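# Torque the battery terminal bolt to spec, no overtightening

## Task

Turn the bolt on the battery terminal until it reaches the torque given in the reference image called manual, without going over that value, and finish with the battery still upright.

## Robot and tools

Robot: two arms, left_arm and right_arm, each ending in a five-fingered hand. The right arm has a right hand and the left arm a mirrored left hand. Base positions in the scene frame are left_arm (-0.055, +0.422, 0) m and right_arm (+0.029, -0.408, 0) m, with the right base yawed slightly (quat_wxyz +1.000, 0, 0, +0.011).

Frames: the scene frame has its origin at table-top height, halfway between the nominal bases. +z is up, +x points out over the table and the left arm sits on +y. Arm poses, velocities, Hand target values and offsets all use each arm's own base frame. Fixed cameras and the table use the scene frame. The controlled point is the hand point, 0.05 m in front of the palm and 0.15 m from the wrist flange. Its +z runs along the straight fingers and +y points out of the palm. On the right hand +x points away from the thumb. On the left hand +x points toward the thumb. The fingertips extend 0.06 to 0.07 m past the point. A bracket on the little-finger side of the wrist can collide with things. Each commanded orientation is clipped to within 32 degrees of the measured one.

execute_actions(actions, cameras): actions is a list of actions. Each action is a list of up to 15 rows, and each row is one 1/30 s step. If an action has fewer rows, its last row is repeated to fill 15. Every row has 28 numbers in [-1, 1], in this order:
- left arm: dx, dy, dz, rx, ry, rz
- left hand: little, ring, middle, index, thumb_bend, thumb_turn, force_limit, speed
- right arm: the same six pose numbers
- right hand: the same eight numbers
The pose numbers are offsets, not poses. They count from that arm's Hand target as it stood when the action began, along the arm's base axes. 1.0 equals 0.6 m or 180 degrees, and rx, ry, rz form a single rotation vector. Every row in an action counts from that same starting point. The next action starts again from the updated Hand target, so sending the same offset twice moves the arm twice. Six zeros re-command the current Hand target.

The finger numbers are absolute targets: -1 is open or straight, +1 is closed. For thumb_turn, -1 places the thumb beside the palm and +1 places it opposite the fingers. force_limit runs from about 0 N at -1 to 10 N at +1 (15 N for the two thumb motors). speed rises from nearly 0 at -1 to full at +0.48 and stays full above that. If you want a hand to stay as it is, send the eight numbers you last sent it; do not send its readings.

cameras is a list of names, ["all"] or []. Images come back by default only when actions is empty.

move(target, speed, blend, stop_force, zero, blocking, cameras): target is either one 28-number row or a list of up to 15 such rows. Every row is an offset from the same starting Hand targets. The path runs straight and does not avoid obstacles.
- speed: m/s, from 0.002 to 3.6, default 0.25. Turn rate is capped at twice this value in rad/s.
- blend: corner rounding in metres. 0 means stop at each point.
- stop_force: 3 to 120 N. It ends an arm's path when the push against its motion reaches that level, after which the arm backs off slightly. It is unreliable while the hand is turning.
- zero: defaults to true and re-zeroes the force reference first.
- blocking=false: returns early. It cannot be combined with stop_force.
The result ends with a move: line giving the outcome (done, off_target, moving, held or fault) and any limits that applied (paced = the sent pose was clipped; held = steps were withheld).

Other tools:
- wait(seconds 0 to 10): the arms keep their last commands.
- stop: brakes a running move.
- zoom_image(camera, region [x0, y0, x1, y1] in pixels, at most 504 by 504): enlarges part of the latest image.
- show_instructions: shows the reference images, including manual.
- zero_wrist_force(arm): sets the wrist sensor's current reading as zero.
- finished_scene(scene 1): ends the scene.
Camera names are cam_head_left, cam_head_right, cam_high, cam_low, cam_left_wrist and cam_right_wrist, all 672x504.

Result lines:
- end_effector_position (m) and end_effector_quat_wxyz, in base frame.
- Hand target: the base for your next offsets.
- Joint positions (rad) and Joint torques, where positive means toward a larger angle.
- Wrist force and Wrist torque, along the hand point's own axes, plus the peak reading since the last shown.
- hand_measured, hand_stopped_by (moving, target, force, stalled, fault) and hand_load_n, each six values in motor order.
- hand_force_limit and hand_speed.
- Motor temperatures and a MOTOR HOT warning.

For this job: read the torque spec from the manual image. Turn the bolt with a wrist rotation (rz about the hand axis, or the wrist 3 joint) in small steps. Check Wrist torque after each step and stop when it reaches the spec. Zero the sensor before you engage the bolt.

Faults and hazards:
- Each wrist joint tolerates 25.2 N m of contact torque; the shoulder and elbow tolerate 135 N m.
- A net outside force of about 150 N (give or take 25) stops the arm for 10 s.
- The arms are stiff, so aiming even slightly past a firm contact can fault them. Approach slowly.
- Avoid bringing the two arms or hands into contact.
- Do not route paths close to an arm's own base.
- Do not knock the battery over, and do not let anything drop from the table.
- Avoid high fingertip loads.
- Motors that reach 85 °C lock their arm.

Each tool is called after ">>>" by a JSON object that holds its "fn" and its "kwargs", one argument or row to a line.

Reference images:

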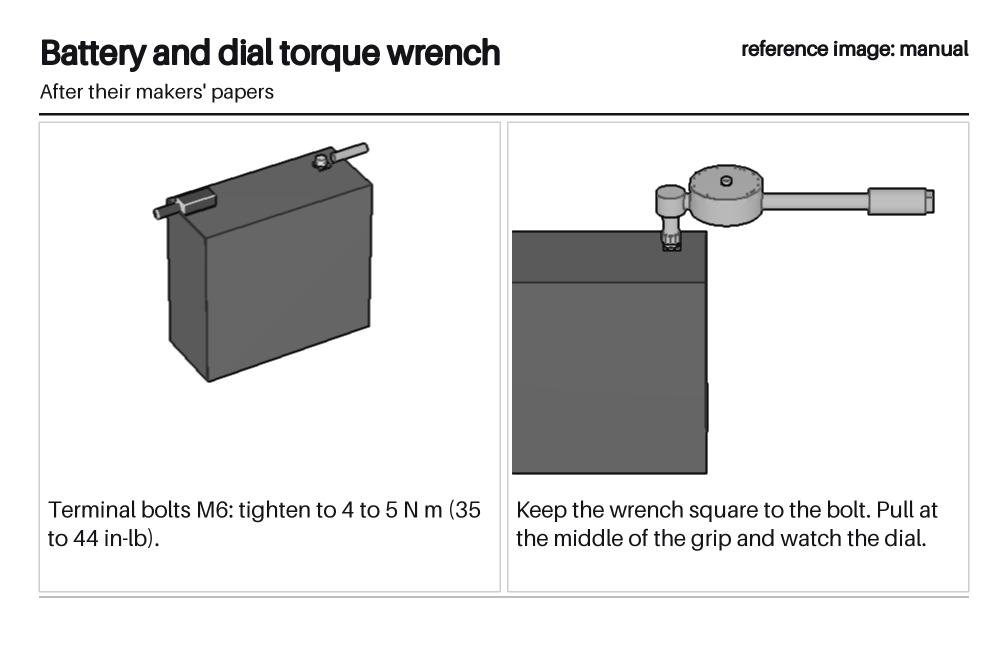

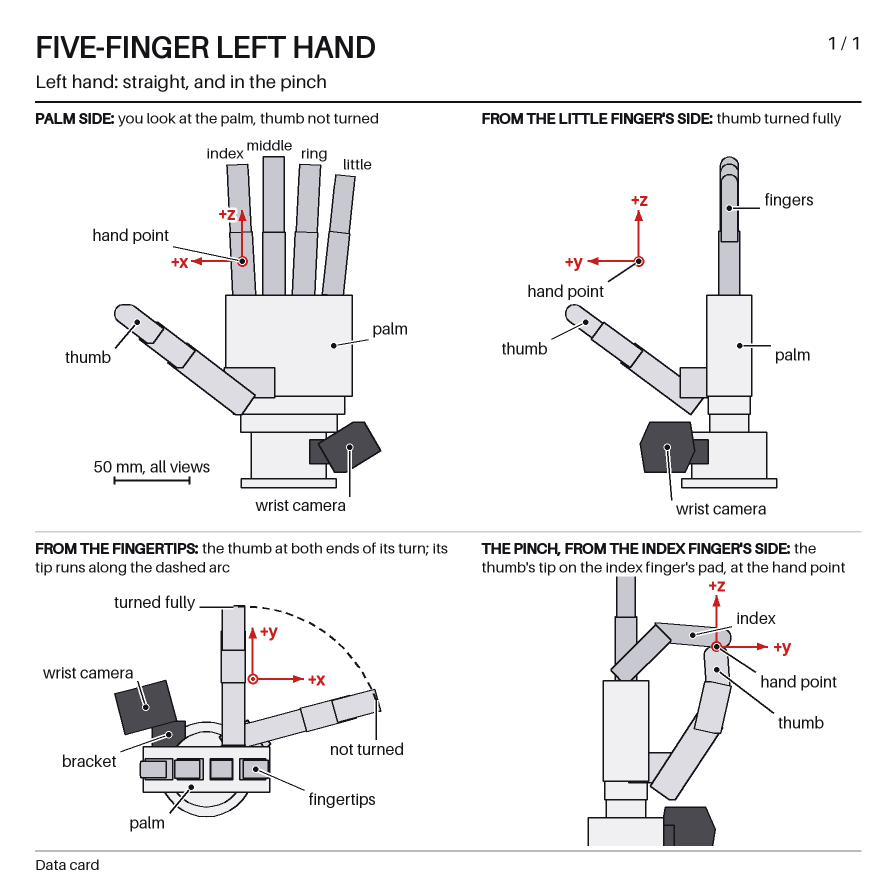

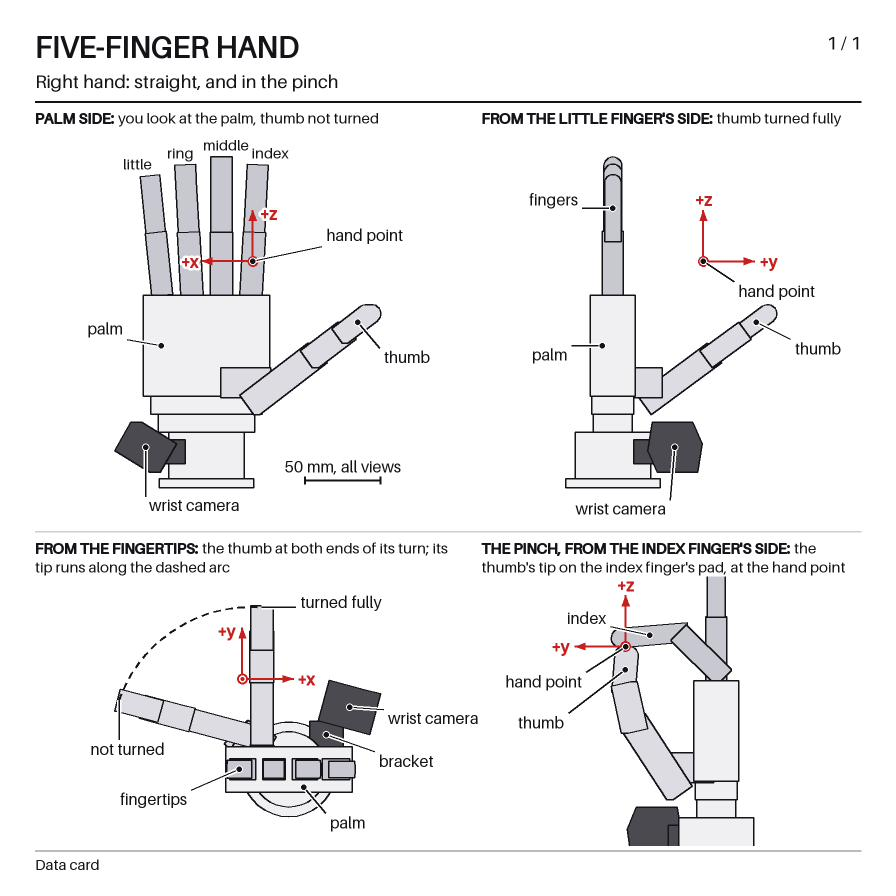

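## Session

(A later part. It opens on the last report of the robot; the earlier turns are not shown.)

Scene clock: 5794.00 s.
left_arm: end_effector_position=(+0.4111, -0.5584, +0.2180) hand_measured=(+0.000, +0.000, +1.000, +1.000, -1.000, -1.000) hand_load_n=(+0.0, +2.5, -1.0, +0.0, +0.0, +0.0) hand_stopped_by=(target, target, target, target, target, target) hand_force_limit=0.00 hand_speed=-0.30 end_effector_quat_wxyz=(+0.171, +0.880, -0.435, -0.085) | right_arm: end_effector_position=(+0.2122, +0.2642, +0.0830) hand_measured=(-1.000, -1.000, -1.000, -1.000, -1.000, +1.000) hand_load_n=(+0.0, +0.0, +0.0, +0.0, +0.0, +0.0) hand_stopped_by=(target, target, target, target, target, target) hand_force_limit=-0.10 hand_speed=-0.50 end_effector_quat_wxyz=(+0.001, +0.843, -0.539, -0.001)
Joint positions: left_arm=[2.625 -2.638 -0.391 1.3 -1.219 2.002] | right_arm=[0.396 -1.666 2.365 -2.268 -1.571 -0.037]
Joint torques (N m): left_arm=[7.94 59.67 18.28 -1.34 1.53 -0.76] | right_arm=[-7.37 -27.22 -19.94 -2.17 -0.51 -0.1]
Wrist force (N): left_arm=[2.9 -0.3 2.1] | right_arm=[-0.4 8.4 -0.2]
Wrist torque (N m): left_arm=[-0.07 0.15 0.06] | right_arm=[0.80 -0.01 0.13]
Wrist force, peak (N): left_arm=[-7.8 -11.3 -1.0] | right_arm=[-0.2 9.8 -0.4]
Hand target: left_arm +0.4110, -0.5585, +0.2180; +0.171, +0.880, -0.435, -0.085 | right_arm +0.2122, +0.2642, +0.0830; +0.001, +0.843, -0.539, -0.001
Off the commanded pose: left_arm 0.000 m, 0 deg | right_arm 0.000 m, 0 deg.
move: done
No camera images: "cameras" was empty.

>>> {"fn": "move", "kwargs": {
  "target": [
    [0,0,0,0,0,0,0,0,1,1,-1,-1,0,-0.3,-0.0151,-0.007,0,0,0,0,-1,-1,-1,-1,-1,1,-0.1,-0.5],
    [0,0,0,0,0,0,0,0,1,1,-1,-1,0,-0.3,-0.121,-0.0563,0,0,0,0,-1,-1,-1,-1,-1,1,-0.1,-0.5],
    [0,0,0,0,0,0,0,0,1,1,-1,-1,0,-0.3,-0.121,-0.0563,0.10,0,0,0,-1,-1,-1,-1,-1,1,-0.1,-0.5]
  ],
  "speed": [0.02,0.08,0.08],
  "cameras": ["cam_head_right","cam_high","cam_left_wrist"]
}}

Scene clock: 5801.53 s.
left_arm: end_effector_position=(+0.4110, -0.5585, +0.2180) hand_measured=(+0.000, +0.000, +1.000, +1.000, -1.000, -1.000) hand_load_n=(+0.0, +2.5, -1.0, +0.0, -0.5, +0.0) hand_stopped_by=(target, target, target, target, target, target) hand_force_limit=0.00 hand_speed=-0.30 end_effector_quat_wxyz=(+0.171, +0.880, -0.435, -0.085) | right_arm: end_effector_position=(+0.1396, +0.2304, +0.1430) hand_measured=(-1.000, -1.000, -1.000, -1.000, -1.000, +1.000) hand_load_n=(+0.0, +0.0, +0.0, +0.0, +0.0, +0.0) hand_stopped_by=(target, target, target, target, target, target) hand_force_limit=-0.10 hand_speed=-0.50 end_effector_quat_wxyz=(+0.001, +0.843, -0.538, +0.000)
Joint positions: left_arm=[2.625 -2.638 -0.391 1.3 -1.219 2.002] | right_arm=[0.385 -2.016 2.416 -1.97 -1.571 -0.049]
Joint torques (N m): left_arm=[-10.86 48.75 25.71 -5.32 -0.02 1.34] | right_arm=[-8.37 9.89 -19.2 -1.64 1.31 -1.07]
Wrist force (N): left_arm=[2.3 0.0 1.7] | right_arm=[-1.4 0.3 0.4]
Wrist torque (N m): left_arm=[-0.03 0.13 0.05] | right_arm=[-0.01 0.02 0.04]
Wrist force, peak (N): left_arm=[2.8 -0.1 2.3] | right_arm=[-0.5 8.7 -0.4]
Hand target: left_arm +0.4110, -0.5585, +0.2180; +0.171, +0.880, -0.435, -0.085 | right_arm +0.1396, +0.2304, +0.1430; +0.001, +0.843, -0.539, -0.001
Off the commanded pose: left_arm 0.000 m, 0 deg | right_arm 0.000 m, 0 deg.
move: done
Images, in order (width x height): cam_head_right 672x504, cam_high 672x504, cam_left_wrist 672x504.

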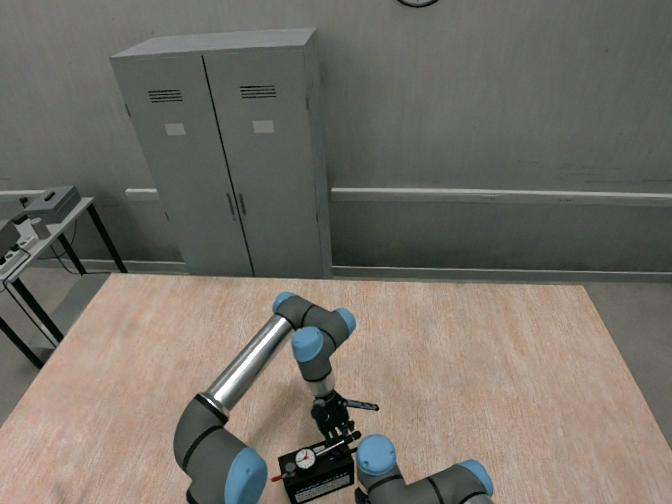

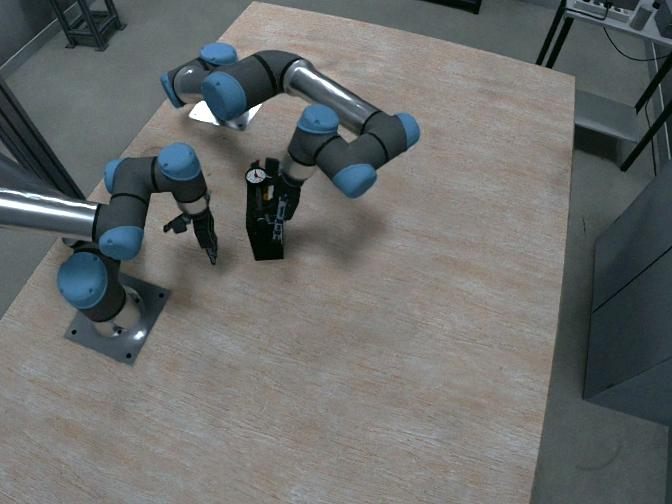

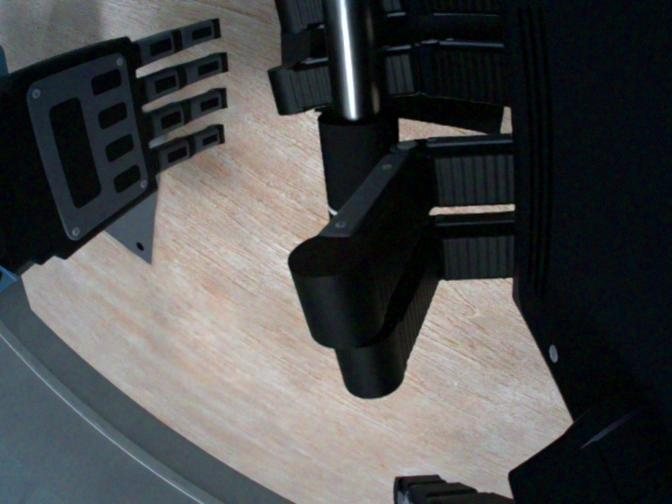

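>>> {"fn": "zoom_image", "kwargs": {
  "camera": "cam_head_right",
  "region": [270, 420, 370, 504]
}}

>>> {"fn": "zoom_image", "kwargs": {
  "camera": "cam_high",
  "region": [220, 150, 320, 270]
}}

Scaled by 5.040.

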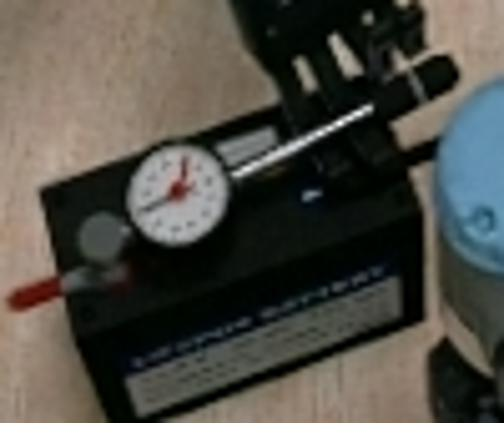

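Scaled by 4.200.

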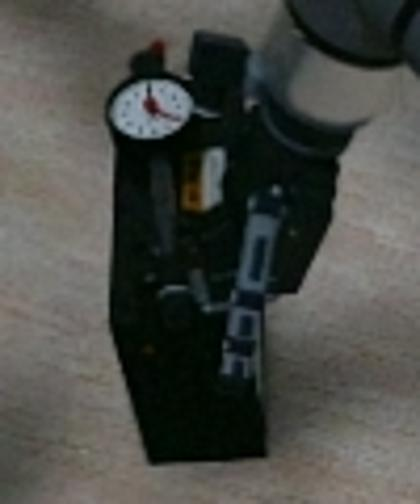

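>>> {"fn": "zoom_image", "kwargs": {
  "camera": "cam_head_right",
  "region": [315, 425, 365, 465]
}}

>>> {"fn": "zoom_image", "kwargs": {
  "camera": "cam_left_wrist",
  "region": [220, 0, 520, 225]
}}

Scaled by 10.080.

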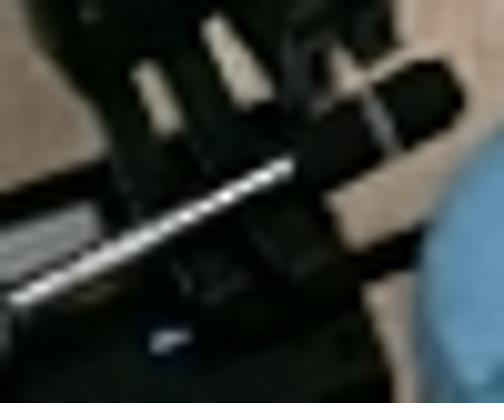

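Scaled by 1.680 from the camera's 672x504 image, which has a finer 960x720 frame.

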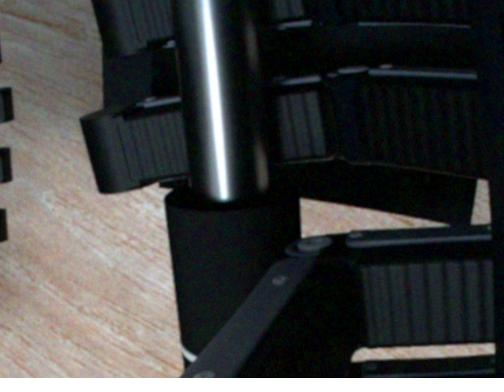

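>>> {"fn": "move", "kwargs": {
  "target": [
    [0,0,0,0,0,0,0,0,1,1,-1,-1,0,-0.3,0.003,0.025,0.01,0.1512,0.0703,0,-1,-1,-1,-1,-1,1,-0.1,-0.5],
    [0,0,0,0,0,0,0,0,1,1,-1,-1,0,-0.3,0.006,0.05,0.0117,0.3023,0.1407,0,-1,-1,-1,-1,-1,1,-0.1,-0.5]
  ],
  "speed": 0.15,
  "blend": [0.01,0],
  "cameras": ["cam_head_right","cam_high","cam_low"]
}}

Scene clock: 5836.10 s.
left_arm: end_effector_position=(+0.4110, -0.5585, +0.2180) hand_measured=(+0.000, +0.000, +1.000, +1.000, -1.000, -1.000) hand_load_n=(+0.0, +2.5, -1.0, +0.0, +0.0, +0.0) hand_stopped_by=(target, target, target, target, target, target) hand_force_limit=0.00 hand_speed=-0.30 end_effector_quat_wxyz=(+0.171, +0.880, -0.435, -0.085) | right_arm: end_effector_position=(+0.1433, +0.2604, +0.1500) hand_measured=(-1.000, -1.000, -1.000, -1.000, -1.000, +1.000) hand_load_n=(+0.0, +0.0, +0.0, +0.0, +0.0, +0.0) hand_stopped_by=(target, target, target, target, target, target) hand_force_limit=-0.10 hand_speed=-0.50 end_effector_quat_wxyz=(-0.268, +0.730, -0.466, -0.422)
Joint positions: left_arm=[2.625 -2.638 -0.391 1.3 -1.219 2.002] | right_arm=[-0.202 -1.783 2.502 -1.487 -0.802 -0.976]
Joint torques (N m): left_arm=[-11.31 49.16 26.03 -5.25 -0.01 1.18] | right_arm=[8.61 -15.07 -17.53 -1.43 -0.11 -0.22]
Wrist force (N): left_arm=[2.1 -0.1 1.7] | right_arm=[-3.6 -0.1 1.6]
Wrist torque (N m): left_arm=[-0.03 0.15 0.05] | right_arm=[-0.11 0.25 -0.22]
Wrist force, peak (N): left_arm=[2.5 -0.1 2.4] | right_arm=[-3.6 -0.1 1.6]
Hand target: left_arm +0.4110, -0.5585, +0.2180; +0.171, +0.880, -0.435, -0.085 | right_arm +0.1432, +0.2604, +0.1500; -0.268, +0.730, -0.466, -0.422
Off the commanded pose: left_arm 0.000 m, 0 deg | right_arm 0.000 m, 0 deg.
move: done
Images, in order (width x height): cam_head_right 672x504, cam_high 672x504, cam_low 672x504.

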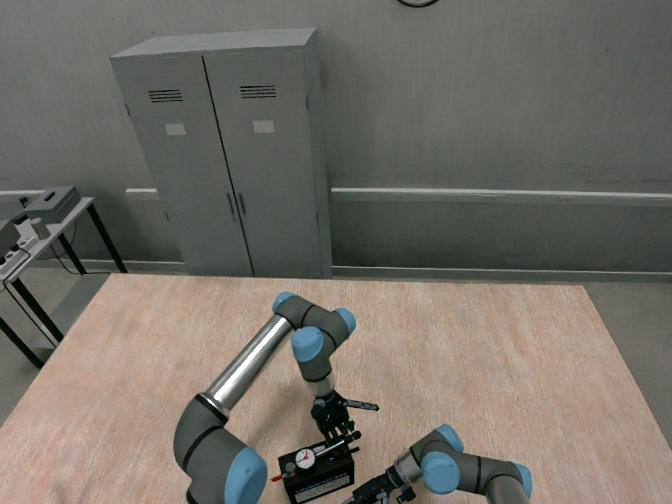

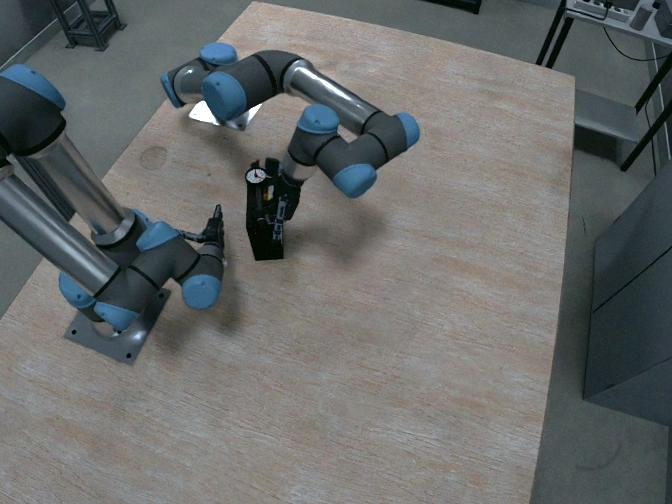

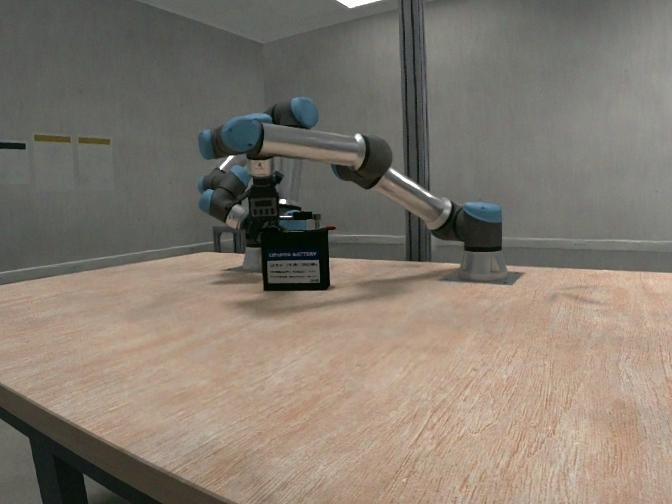

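>>> {"fn": "move", "kwargs": {
  "target": [0,0,0,0,0,0,0,0,1,1,-1,-1,0,-0.3,0.0037,0.0262,0,0.1512,0.0703,0,-1,-1,-1,-1,-1,1,-0.1,-0.5],
  "speed": 0.15,
  "cameras": ["cam_head_right","cam_high","cam_low"]
}}

>>> {"fn": "zoom_image", "kwargs": {
  "camera": "cam_low",
  "region": [190, 150, 350, 300]
}}

>>> {"fn": "zoom_image", "kwargs": {
  "camera": "cam_head_right",
  "region": [260, 400, 400, 504]
}}

Scene clock: 5844.50 s.
left_arm: end_effector_position=(+0.4110, -0.5585, +0.2180) hand_measured=(+0.000, +0.000, +1.000, +1.000, -1.000, -1.000) hand_load_n=(+0.0, +2.5, -1.0, +0.0, +0.0, +0.0) hand_stopped_by=(target, target, target, target, target, target) hand_force_limit=0.00 hand_speed=-0.30 end_effector_quat_wxyz=(+0.171, +0.880, -0.435, -0.085) | right_arm: end_effector_position=(+0.1454, +0.2762, +0.1500) hand_measured=(-1.000, -1.000, -1.000, -1.000, -1.000, +1.000) hand_load_n=(+0.0, +0.0, +0.0, +0.0, +0.0, +0.0) hand_stopped_by=(target, target, target, target, target, target) hand_force_limit=-0.10 hand_speed=-0.50 end_effector_quat_wxyz=(-0.379, +0.596, -0.380, -0.597)
Joint positions: left_arm=[2.625 -2.638 -0.391 1.3 -1.219 2.002] | right_arm=[-0.197 -1.297 2.418 -1.119 -0.634 -1.57]
Joint torques (N m): left_arm=[-10.94 48.17 26.68 -5.03 -0.16 1.3] | right_arm=[-7.6 -22.18 -1.05 1.47 -1.58 -0.63]
Wrist force (N): left_arm=[2.1 -0.4 1.7] | right_arm=[-3.5 -0.2 2.9]
Wrist torque (N m): left_arm=[-0.08 0.16 0.05] | right_arm=[-0.16 0.26 -0.22]
Wrist force, peak (N): left_arm=[2.4 -0.5 2.3] | right_arm=[-3.5 -0.2 2.9]
Hand target: left_arm +0.4110, -0.5585, +0.2180; +0.171, +0.880, -0.435, -0.085 | right_arm +0.1454, +0.2761, +0.1500; -0.379, +0.596, -0.380, -0.597
Off the commanded pose: left_arm 0.000 m, 0 deg | right_arm 0.000 m, 0 deg.
move: done
Images, in order (width x height): cam_head_right 672x504, cam_high 672x504, cam_low 672x504.

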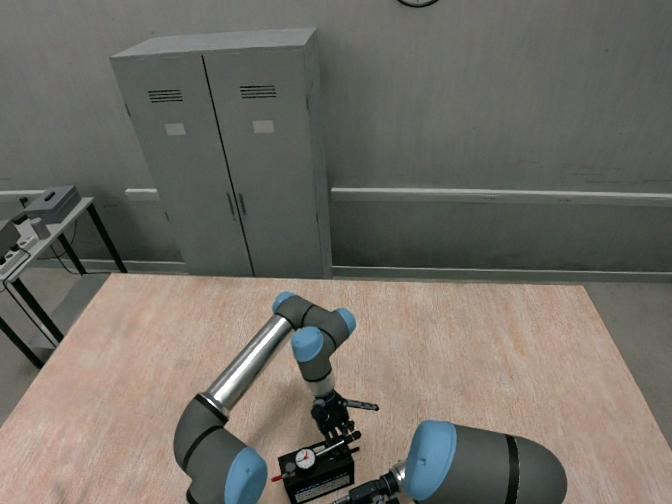

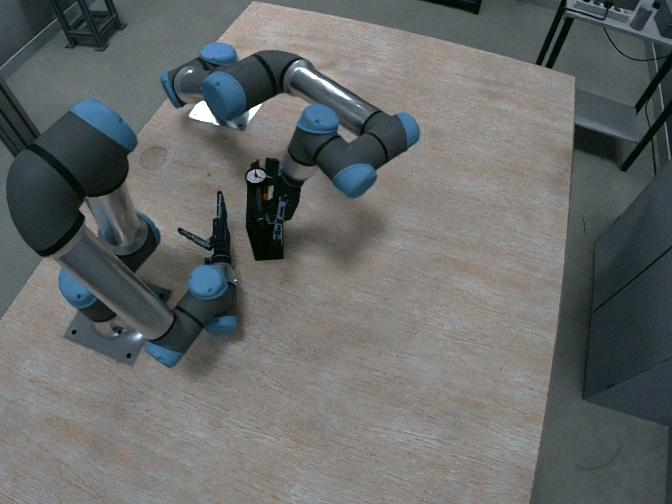

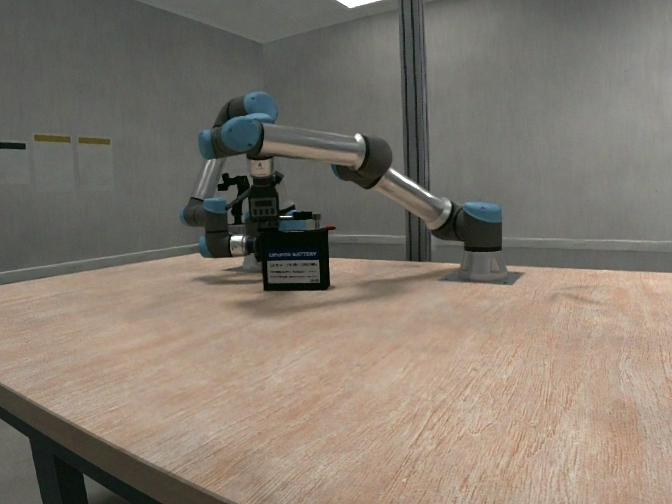

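Scaled by 3.150.

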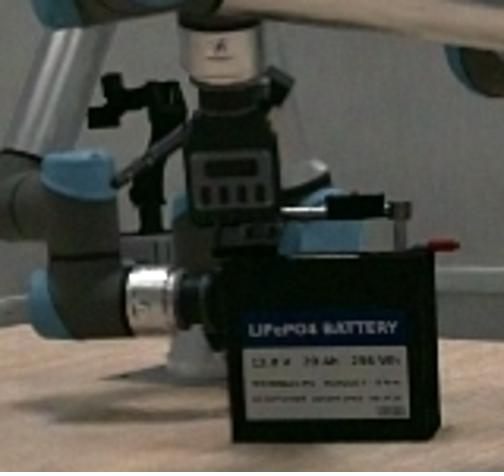

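Scaled by 3.600.

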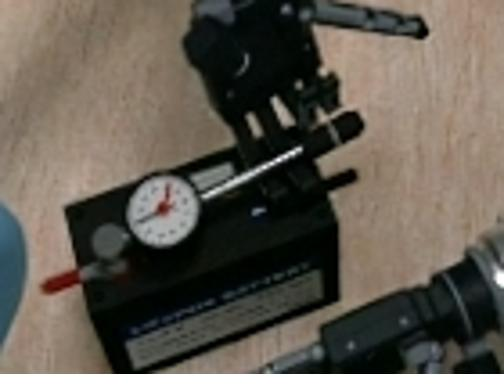

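>>> {"fn": "move", "kwargs": {
  "target": [0,0,0,0,0,0,0,0,1,1,-1,-1,0,-0.3,0.068,0.0317,0,0,0,0,-1,-1,-1,-1,-1,1,-0.1,-0.5],
  "speed": 0.06,
  "cameras": ["cam_head_right"]
}}

>>> {"fn": "zoom_image", "kwargs": {
  "camera": "cam_head_right",
  "region": [260, 400, 400, 504]
}}

Scene clock: 5856.60 s.
left_arm: end_effector_position=(+0.4110, -0.5585, +0.2180) hand_measured=(+0.000, +0.000, +1.000, +1.000, -1.000, -1.000) hand_load_n=(+0.0, +2.5, -0.5, +0.0, +0.0, +0.0) hand_stopped_by=(target, target, target, target, target, target) hand_force_limit=0.00 hand_speed=-0.30 end_effector_quat_wxyz=(+0.171, +0.880, -0.435, -0.085) | right_arm: end_effector_position=(+0.1862, +0.2952, +0.1500) hand_measured=(-1.000, -1.000, -1.000, -1.000, -1.000, +1.000) hand_load_n=(+0.0, +0.0, +0.0, +0.0, +0.0, -0.5) hand_stopped_by=(target, target, target, target, target, target) hand_force_limit=-0.10 hand_speed=-0.50 end_effector_quat_wxyz=(-0.379, +0.596, -0.380, -0.597)
Joint positions: left_arm=[2.625 -2.638 -0.391 1.3 -1.219 2.002] | right_arm=[-0.115 -1.224 2.291 -1.066 -0.553 -1.57]
Joint torques (N m): left_arm=[-12.06 49.28 24.67 -4.91 -0.05 1.34] | right_arm=[-8.48 -36.84 -1.81 -0.85 -1.31 -1.44]
Wrist force (N): left_arm=[2.3 -0.1 2.0] | right_arm=[-3.3 -0.2 2.7]
Wrist torque (N m): left_arm=[-0.04 0.15 0.05] | right_arm=[-0.13 0.22 -0.20]
Wrist force, peak (N): left_arm=[2.6 0.0 2.2] | right_arm=[-3.6 -0.3 3.1]
Hand target: left_arm +0.4110, -0.5585, +0.2180; +0.171, +0.880, -0.435, -0.085 | right_arm +0.1862, +0.2952, +0.1500; -0.379, +0.596, -0.380, -0.597
Off the commanded pose: left_arm 0.000 m, 0 deg | right_arm 0.000 m, 0 deg.
move: done
Images, in order (width x height): cam_head_right 672x504.

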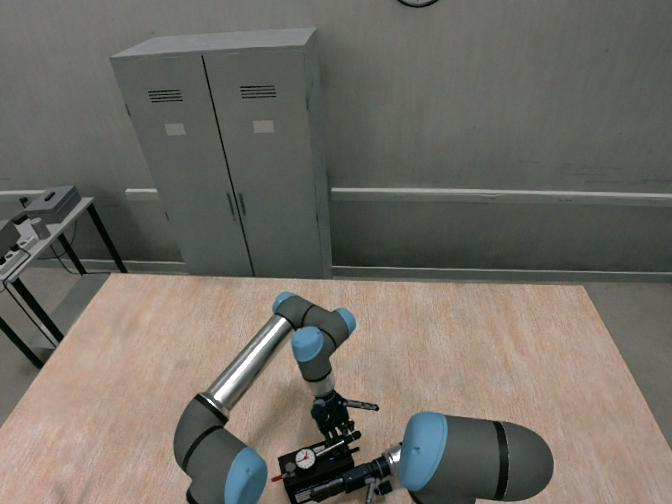

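Scaled by 3.600.

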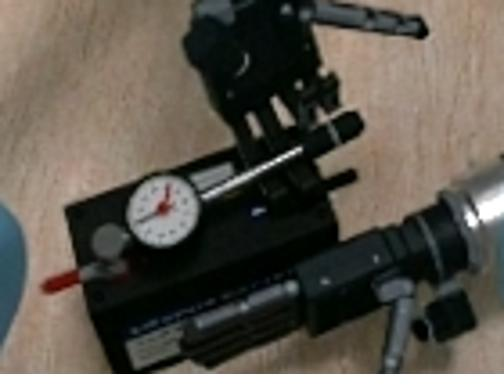

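>>> {"fn": "move", "kwargs": {
  "target": [0,0,0,0,0,0,0,0,1,1,-1,-1,0,-0.3,0.0272,0.0127,0,0,0,0,-1,-1,-1,-1,-1,1,-0.1,-0.5],
  "speed": 0.01,
  "stop_force": 3,
  "cameras": ["cam_head_right"]
}}

>>> {"fn": "zoom_image", "kwargs": {
  "camera": "cam_head_right",
  "region": [260, 400, 400, 504]
}}

Scene clock: 5865.03 s.
left_arm: end_effector_position=(+0.4110, -0.5585, +0.2180) hand_measured=(+0.000, +0.000, +1.000, +1.000, -1.000, -1.000) hand_load_n=(+0.0, +2.5, -0.5, +0.0, +0.0, +0.0) hand_stopped_by=(target, target, target, target, target, target) hand_force_limit=0.00 hand_speed=-0.30 end_effector_quat_wxyz=(+0.171, +0.880, -0.435, -0.085) | right_arm: end_effector_position=(+0.1957, +0.2996, +0.1500) hand_measured=(-1.000, -1.000, -1.000, -1.000, -1.000, +1.000) hand_load_n=(+0.0, +0.0, +0.0, +0.0, +0.0, +0.0) hand_stopped_by=(target, target, target, target, target, target) hand_force_limit=-0.10 hand_speed=-0.50 end_effector_quat_wxyz=(-0.379, +0.596, -0.380, -0.597)
Joint positions: left_arm=[2.625 -2.638 -0.391 1.3 -1.219 2.002] | right_arm=[-0.1 -1.207 2.262 -1.053 -0.537 -1.57]
Joint torques (N m): left_arm=[-12.59 49.85 25.04 -4.75 -0.04 1.2] | right_arm=[-9.43 -38.67 -3.25 -0.75 -1 -0.6]
Wrist force (N): left_arm=[1.7 -0.3 2.0] | right_arm=[-2.8 2.8 3.5]
Wrist torque (N m): left_arm=[-0.04 0.14 0.03] | right_arm=[0.07 0.20 -0.15]
Wrist force, peak (N): left_arm=[3.2 -0.1 1.7] | right_arm=[-4.8 9.2 2.6]
Hand target: left_arm +0.4110, -0.5585, +0.2180; +0.171, +0.880, -0.435, -0.085 | right_arm +0.1957, +0.2996, +0.1500; -0.379, +0.596, -0.380, -0.597 (not the last commanded pose)
Off the commanded pose: left_arm 0.000 m, 0 deg | right_arm 0.008 m, 0 deg.
move: contact (right_arm)
Images, in order (width x height): cam_head_right 672x504.

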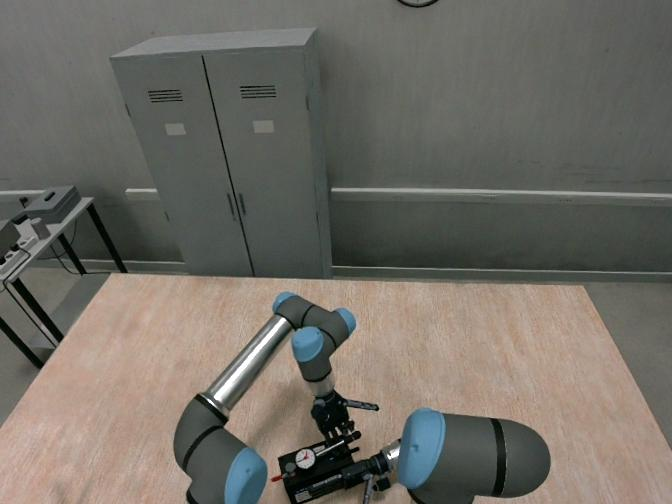

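Scaled by 3.600.

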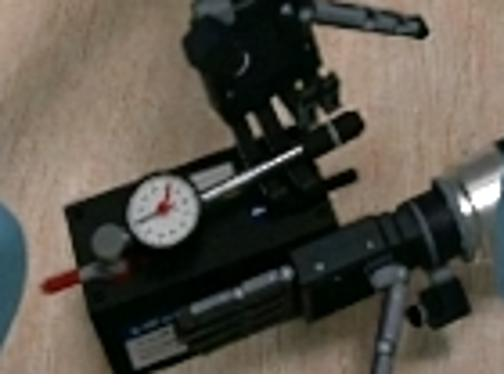

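>>> {"fn": "move", "kwargs": {
  "target": [-0.0060,-0.0040,0.0008,0,0,-0.0072,0,0,1,1,-1,-1,0,-0.3,0,0,0,0,0,0,-1,-1,-1,-1,-1,1,-0.1,-0.5],
  "speed": 0.01,
  "cameras": []
}}

Scene clock: 5874.70 s.
left_arm: end_effector_position=(+0.4074, -0.5609, +0.2185) hand_measured=(+0.000, +0.000, +1.000, +1.000, -1.000, -1.000) hand_load_n=(+0.5, +4.0, -0.5, +0.0, +0.0, -0.5) hand_stopped_by=(target, target, target, target, target, target) hand_force_limit=0.00 hand_speed=-0.30 end_effector_quat_wxyz=(+0.170, +0.875, -0.445, -0.087) | right_arm: end_effector_position=(+0.1957, +0.2996, +0.1500) hand_measured=(-1.000, -1.000, -1.000, -1.000, -1.000, +1.000) hand_load_n=(+0.0, +0.0, +0.0, +0.0, +0.0, +0.0) hand_stopped_by=(target, target, target, target, target, target) hand_force_limit=-0.10 hand_speed=-0.50 end_effector_quat_wxyz=(-0.379, +0.596, -0.380, -0.597)
Joint positions: left_arm=[2.618 -2.652 -0.362 1.281 -1.222 2.018] | right_arm=[-0.1 -1.207 2.262 -1.053 -0.537 -1.57]
Joint torques (N m): left_arm=[-14.39 56.67 17.3 -4.57 2.75 -0.19] | right_arm=[-8.38 -38.54 -5.01 -0.54 0.36 0.54]
Wrist force (N): left_arm=[-7.7 -12.2 1.5] | right_arm=[-3.0 8.6 0.4]
Wrist torque (N m): left_arm=[-0.06 0.15 0.15] | right_arm=[0.71 0.18 -0.15]
Wrist force, peak (N): left_arm=[-7.3 -12.5 1.9] | right_arm=[-3.2 9.1 0.7]
Hand target: left_arm +0.4074, -0.5609, +0.2185; +0.170, +0.875, -0.445, -0.087 | right_arm +0.1957, +0.2996, +0.1500; -0.379, +0.596, -0.380, -0.597
Off the commanded pose: left_arm 0.000 m, 0 deg | right_arm 0.000 m, 0 deg.
move: done
No camera images: "cameras" was empty.

>>> {"fn": "move", "kwargs": {
  "target": [-0.0066,-0.0032,0,0,0,-0.0072,0,0,1,1,-1,-1,0,-0.3,0,0,0,0,0,0,-1,-1,-1,-1,-1,1,-0.1,-0.5],
  "speed": 0.01,
  "cameras": ["cam_head_right"]
}}

>>> {"fn": "zoom_image", "kwargs": {
  "camera": "cam_head_right",
  "region": [270, 420, 370, 504]
}}

>>> {"fn": "zoom_image", "kwargs": {
  "camera": "cam_head_right",
  "region": [285, 440, 325, 480]
}}

Scene clock: 5885.90 s.
left_arm: end_effector_position=(+0.4034, -0.5628, +0.2185) hand_measured=(+0.000, +0.000, +1.000, +1.000, -1.000, -1.000) hand_load_n=(+0.5, +4.0, -1.0, +0.0, +0.0, +0.0) hand_stopped_by=(target, target, target, target, target, target) hand_force_limit=0.00 hand_speed=-0.30 end_effector_quat_wxyz=(+0.169, +0.870, -0.455, -0.089) | right_arm: end_effector_position=(+0.1957, +0.2996, +0.1500) hand_measured=(-1.000, -1.000, -1.000, -1.000, -1.000, +1.000) hand_load_n=(+0.0, +0.0, +0.0, +0.0, +0.0, -0.5) hand_stopped_by=(target, target, target, target, target, target) hand_force_limit=-0.10 hand_speed=-0.50 end_effector_quat_wxyz=(-0.379, +0.596, -0.380, -0.597)
Joint positions: left_arm=[2.612 -2.663 -0.342 1.266 -1.225 2.035] | right_arm=[-0.1 -1.207 2.262 -1.053 -0.537 -1.57]
Joint torques (N m): left_arm=[-16.03 53.85 22.38 -4.59 2.38 0.37] | right_arm=[-6.51 -37.98 -11.49 -0.43 2.32 0.48]
Wrist force (N): left_arm=[-5.5 -13.0 0.3] | right_arm=[-2.9 10.4 0.4]
Wrist torque (N m): left_arm=[-0.01 0.06 0.24] | right_arm=[0.90 0.20 -0.13]
Wrist force, peak (N): left_arm=[-7.5 -12.4 1.7] | right_arm=[-3.5 10.2 0.9]
Hand target: left_arm +0.4035, -0.5628, +0.2185; +0.169, +0.870, -0.455, -0.089 | right_arm +0.1957, +0.2996, +0.1500; -0.379, +0.596, -0.380, -0.597
Off the commanded pose: left_arm 0.000 m, 0 deg | right_arm 0.000 m, 0 deg.
move: done
Images, in order (width x height): cam_head_right 672x504.

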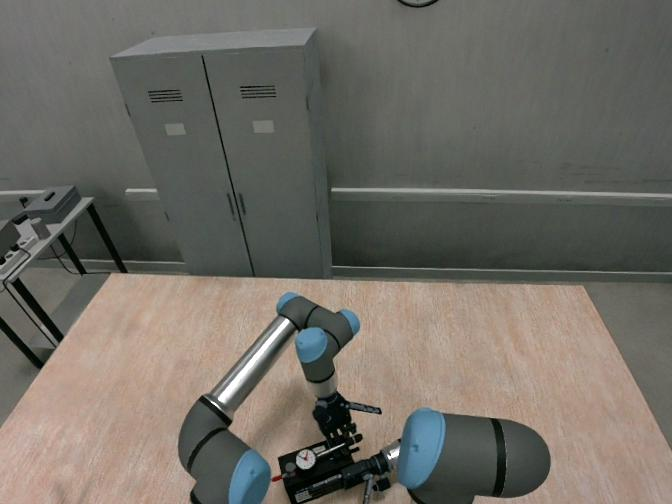

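Scaled by 5.040.

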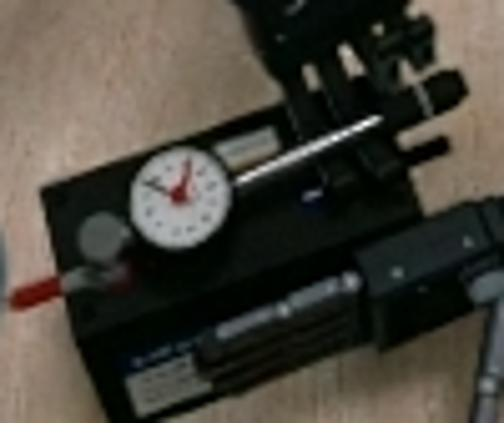

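Scaled by 12.600.

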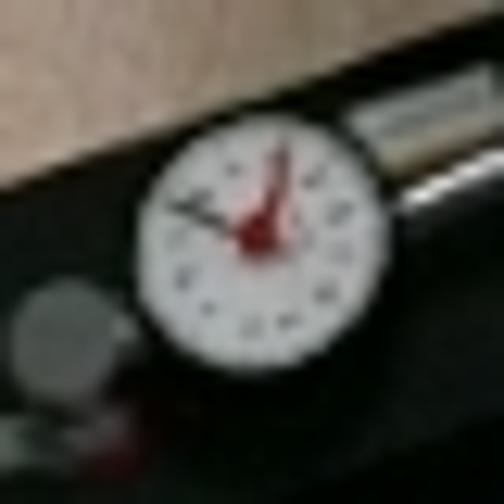

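>>> {"fn": "move", "kwargs": {
  "target": [
    [-0.0061,-0.0037,0,0,0,-0.0072,0,0,1,1,-1,-1,0,-0.3,0,0,0,0,0,0,-1,-1,-1,-1,-1,1,-0.1,-0.5],
    [-0.01235,-0.0073,0,0,0,-0.0144,0,0,1,1,-1,-1,0,-0.3,0,0,0,0,0,0,-1,-1,-1,-1,-1,1,-0.1,-0.5]
  ],
  "speed": 0.01,
  "blend": 0.001,
  "cameras": ["cam_head_right"]
}}

>>> {"fn": "zoom_image", "kwargs": {
  "camera": "cam_head_right",
  "region": [270, 420, 370, 504]
}}

>>> {"fn": "zoom_image", "kwargs": {
  "camera": "cam_head_right",
  "region": [285, 440, 325, 480]
}}

Scene clock: 5916.27 s.
left_arm: end_effector_position=(+0.3960, -0.5672, +0.2185) hand_measured=(+0.000, +0.000, +1.000, +1.000, -1.000, -1.000) hand_load_n=(+0.5, +4.5, -1.0, +0.5, +0.0, +0.0) hand_stopped_by=(target, target, target, target, target, target) hand_force_limit=0.00 hand_speed=-0.30 end_effector_quat_wxyz=(+0.167, +0.859, -0.475, -0.092) | right_arm: end_effector_position=(+0.1957, +0.2996, +0.1500) hand_measured=(-1.000, -1.000, -1.000, -1.000, -1.000, +1.000) hand_load_n=(+0.0, +0.0, +0.0, +0.0, +0.0, +0.0) hand_stopped_by=(target, target, target, target, target, target) hand_force_limit=-0.10 hand_speed=-0.50 end_effector_quat_wxyz=(-0.379, +0.596, -0.380, -0.597)
Joint positions: left_arm=[2.598 -2.694 -0.285 1.228 -1.23 2.068] | right_arm=[-0.1 -1.207 2.262 -1.053 -0.537 -1.57]
Joint torques (N m): left_arm=[-17.28 54.27 20.37 -4.05 4.35 -0.4] | right_arm=[-5.02 -36.63 -11.57 -0.16 2.33 0.44]
Wrist force (N): left_arm=[-13.2 -16.3 -1.2] | right_arm=[-3.2 17.8 -1.2]
Wrist torque (N m): left_arm=[-0.03 -0.07 0.21] | right_arm=[1.62 0.20 -0.09]
Wrist force, peak (N): left_arm=[-13.5 -16.3 -0.8] | right_arm=[-3.1 18.0 -1.2]
Hand target: left_arm +0.3961, -0.5672, +0.2185; +0.167, +0.859, -0.475, -0.092 | right_arm +0.1957, +0.2996, +0.1500; -0.379, +0.596, -0.380, -0.597
Off the commanded pose: left_arm 0.000 m, 0 deg | right_arm 0.000 m, 0 deg.
move: done
Images, in order (width x height): cam_head_right 672x504.

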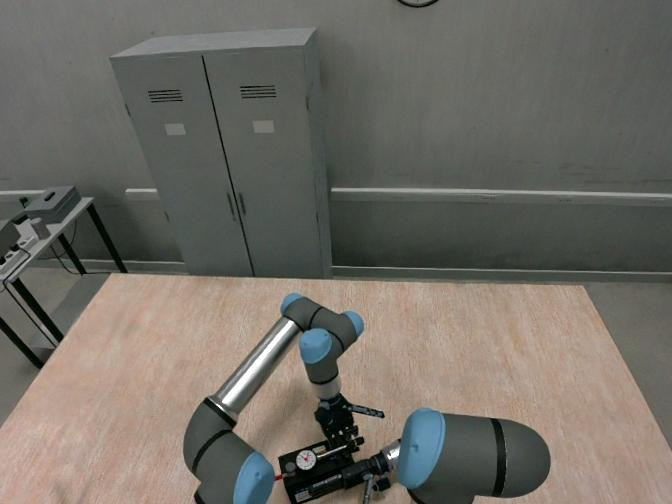

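Scaled by 5.040.

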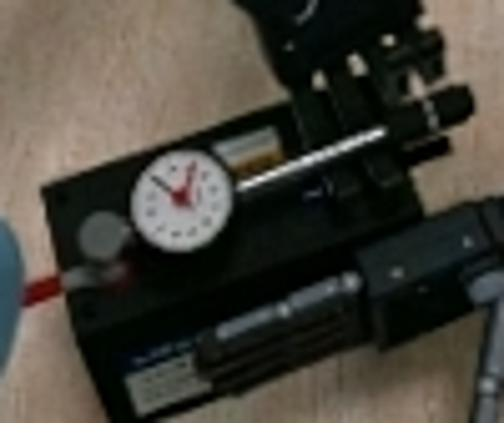

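Scaled by 12.600.

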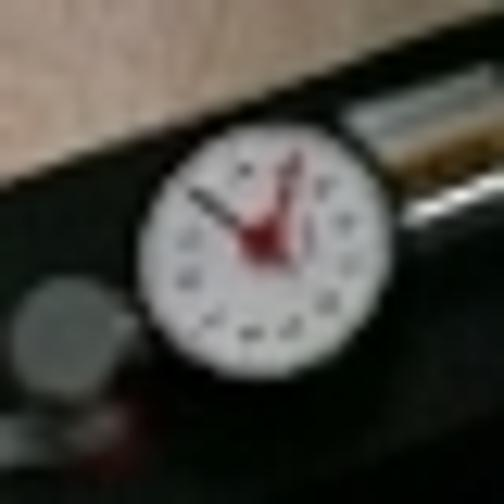

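>>> {"fn": "move", "kwargs": {
  "target": [-0.0006,0.001,0,0,0,0,0,0,1,1,-1,-1,0,-0.3,0,0,0,0,0,0,-1,-1,-1,-1,-1,1,-0.1,-0.5],
  "speed": 0.01,
  "cameras": []
}}

Scene clock: 5933.27 s.
left_arm: end_effector_position=(+0.3957, -0.5666, +0.2185) hand_measured=(+0.000, +0.000, +1.000, +1.000, -1.000, -1.000) hand_load_n=(+0.5, +4.5, -1.5, +0.0, +0.5, +0.0) hand_stopped_by=(target, target, target, target, target, target) hand_force_limit=0.00 hand_speed=-0.30 end_effector_quat_wxyz=(+0.167, +0.859, -0.475, -0.092) | right_arm: end_effector_position=(+0.1957, +0.2996, +0.1500) hand_measured=(-1.000, -1.000, -1.000, -1.000, -1.000, +1.000) hand_load_n=(+0.0, +0.0, +0.0, +0.0, +0.0, +0.0) hand_stopped_by=(target, target, target, target, target, target) hand_force_limit=-0.10 hand_speed=-0.50 end_effector_quat_wxyz=(-0.379, +0.596, -0.380, -0.597)
Joint positions: left_arm=[2.599 -2.688 -0.296 1.233 -1.23 2.068] | right_arm=[-0.1 -1.207 2.262 -1.053 -0.537 -1.57]
Joint torques (N m): left_arm=[2 63.33 16.02 -2.47 2.89 1.73] | right_arm=[-3.36 -35.24 -11.01 -0.02 2.41 0.49]
Wrist force (N): left_arm=[0.8 -13.9 -1.9] | right_arm=[-3.7 15.0 5.3]
Wrist torque (N m): left_arm=[0.04 0.02 0.41] | right_arm=[0.91 0.23 -0.15]
Wrist force, peak (N): left_arm=[-13.4 -16.2 -1.4] | right_arm=[-3.3 18.1 -0.8]
Hand target: left_arm +0.3957, -0.5666, +0.2185; +0.167, +0.859, -0.475, -0.092 | right_arm +0.1957, +0.2996, +0.1500; -0.379, +0.596, -0.380, -0.597
Off the commanded pose: left_arm 0.000 m, 0 deg | right_arm 0.000 m, 0 deg.
move: done
No camera images: "cameras" was empty.

>>> {"fn": "move", "kwargs": {
  "target": [
    [-0.00645,-0.00315,0,0,0,-0.0072,0,0,1,1,-1,-1,0,-0.3,0,0,0,0,0,0,-1,-1,-1,-1,-1,1,-0.1,-0.5],
    [-0.01297,-0.00615,0,0,0,-0.0144,0,0,1,1,-1,-1,0,-0.3,0,0,0,0,0,0,-1,-1,-1,-1,-1,1,-0.1,-0.5]
  ],
  "speed": 0.01,
  "blend": 0.001,
  "cameras": ["cam_head_right","cam_low"]
}}

>>> {"fn": "zoom_image", "kwargs": {
  "camera": "cam_head_right",
  "region": [270, 420, 370, 504]
}}

>>> {"fn": "zoom_image", "kwargs": {
  "camera": "cam_head_right",
  "region": [285, 440, 325, 480]
}}

>>> {"fn": "zoom_image", "kwargs": {
  "camera": "cam_low",
  "region": [240, 200, 350, 300]
}}

Scene clock: 5957.93 s.
left_arm: end_effector_position=(+0.3879, -0.5703, +0.2185) hand_measured=(+0.000, +0.000, +1.000, +1.000, -1.000, -1.000) hand_load_n=(+0.0, +4.5, -0.5, +0.0, +0.0, +0.0) hand_stopped_by=(target, target, target, target, target, target) hand_force_limit=0.00 hand_speed=-0.30 end_effector_quat_wxyz=(+0.165, +0.848, -0.494, -0.096) | right_arm: end_effector_position=(+0.1957, +0.2996, +0.1500) hand_measured=(-1.000, -1.000, -1.000, -1.000, -1.000, +1.000) hand_load_n=(+0.0, +0.0, +0.0, +0.0, +0.0, +0.0) hand_stopped_by=(target, target, target, target, target, target) hand_force_limit=-0.10 hand_speed=-0.50 end_effector_quat_wxyz=(-0.379, +0.596, -0.380, -0.597)
Joint positions: left_arm=[2.585 -2.718 -0.24 1.196 -1.236 2.102] | right_arm=[-0.1 -1.207 2.262 -1.053 -0.537 -1.57]
Joint torques (N m): left_arm=[-19.76 54.93 22.68 -4.33 4.78 -0.44] | right_arm=[-1.28 -35.15 -10.87 0.02 2.39 0.36]
Wrist force (N): left_arm=[-14.5 -18.4 -1.5] | right_arm=[-3.2 21.3 -1.9]
Wrist torque (N m): left_arm=[0.06 -0.03 0.27] | right_arm=[1.93 0.21 -0.07]
Wrist force, peak (N): left_arm=[-14.4 -18.8 -2.0] | right_arm=[-3.6 21.6 -1.7]
Hand target: left_arm +0.3879, -0.5702, +0.2185; +0.165, +0.848, -0.494, -0.096 | right_arm +0.1957, +0.2996, +0.1500; -0.379, +0.596, -0.380, -0.597
Off the commanded pose: left_arm 0.000 m, 0 deg | right_arm 0.000 m, 0 deg.
move: done
Images, in order (width x height): cam_head_right 672x504, cam_low 672x504.

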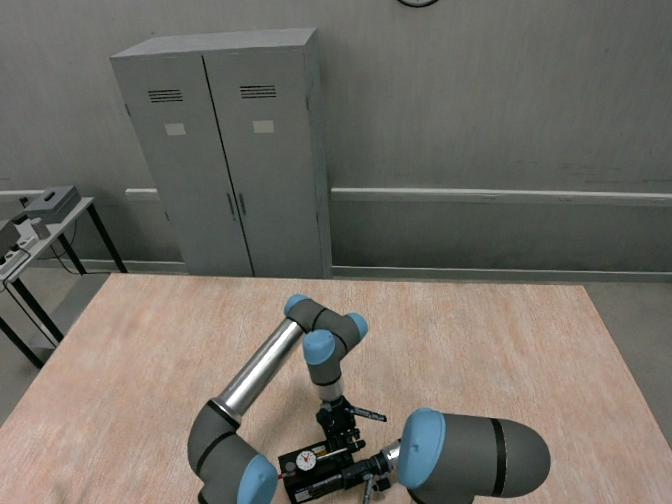

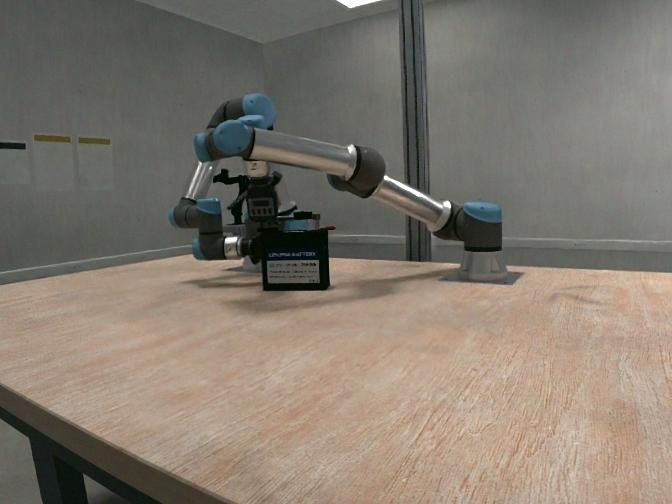

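Scaled by 5.040.

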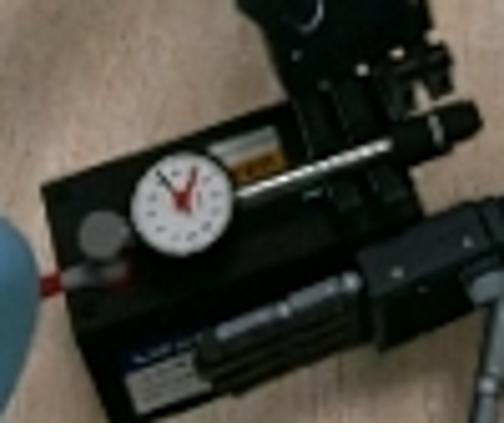

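Scaled by 12.600.

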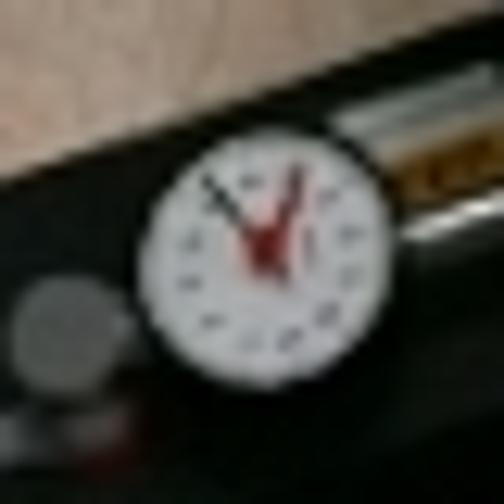

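Scaled by 4.582.

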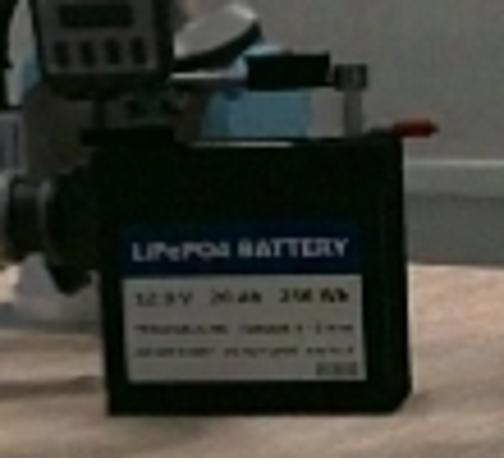

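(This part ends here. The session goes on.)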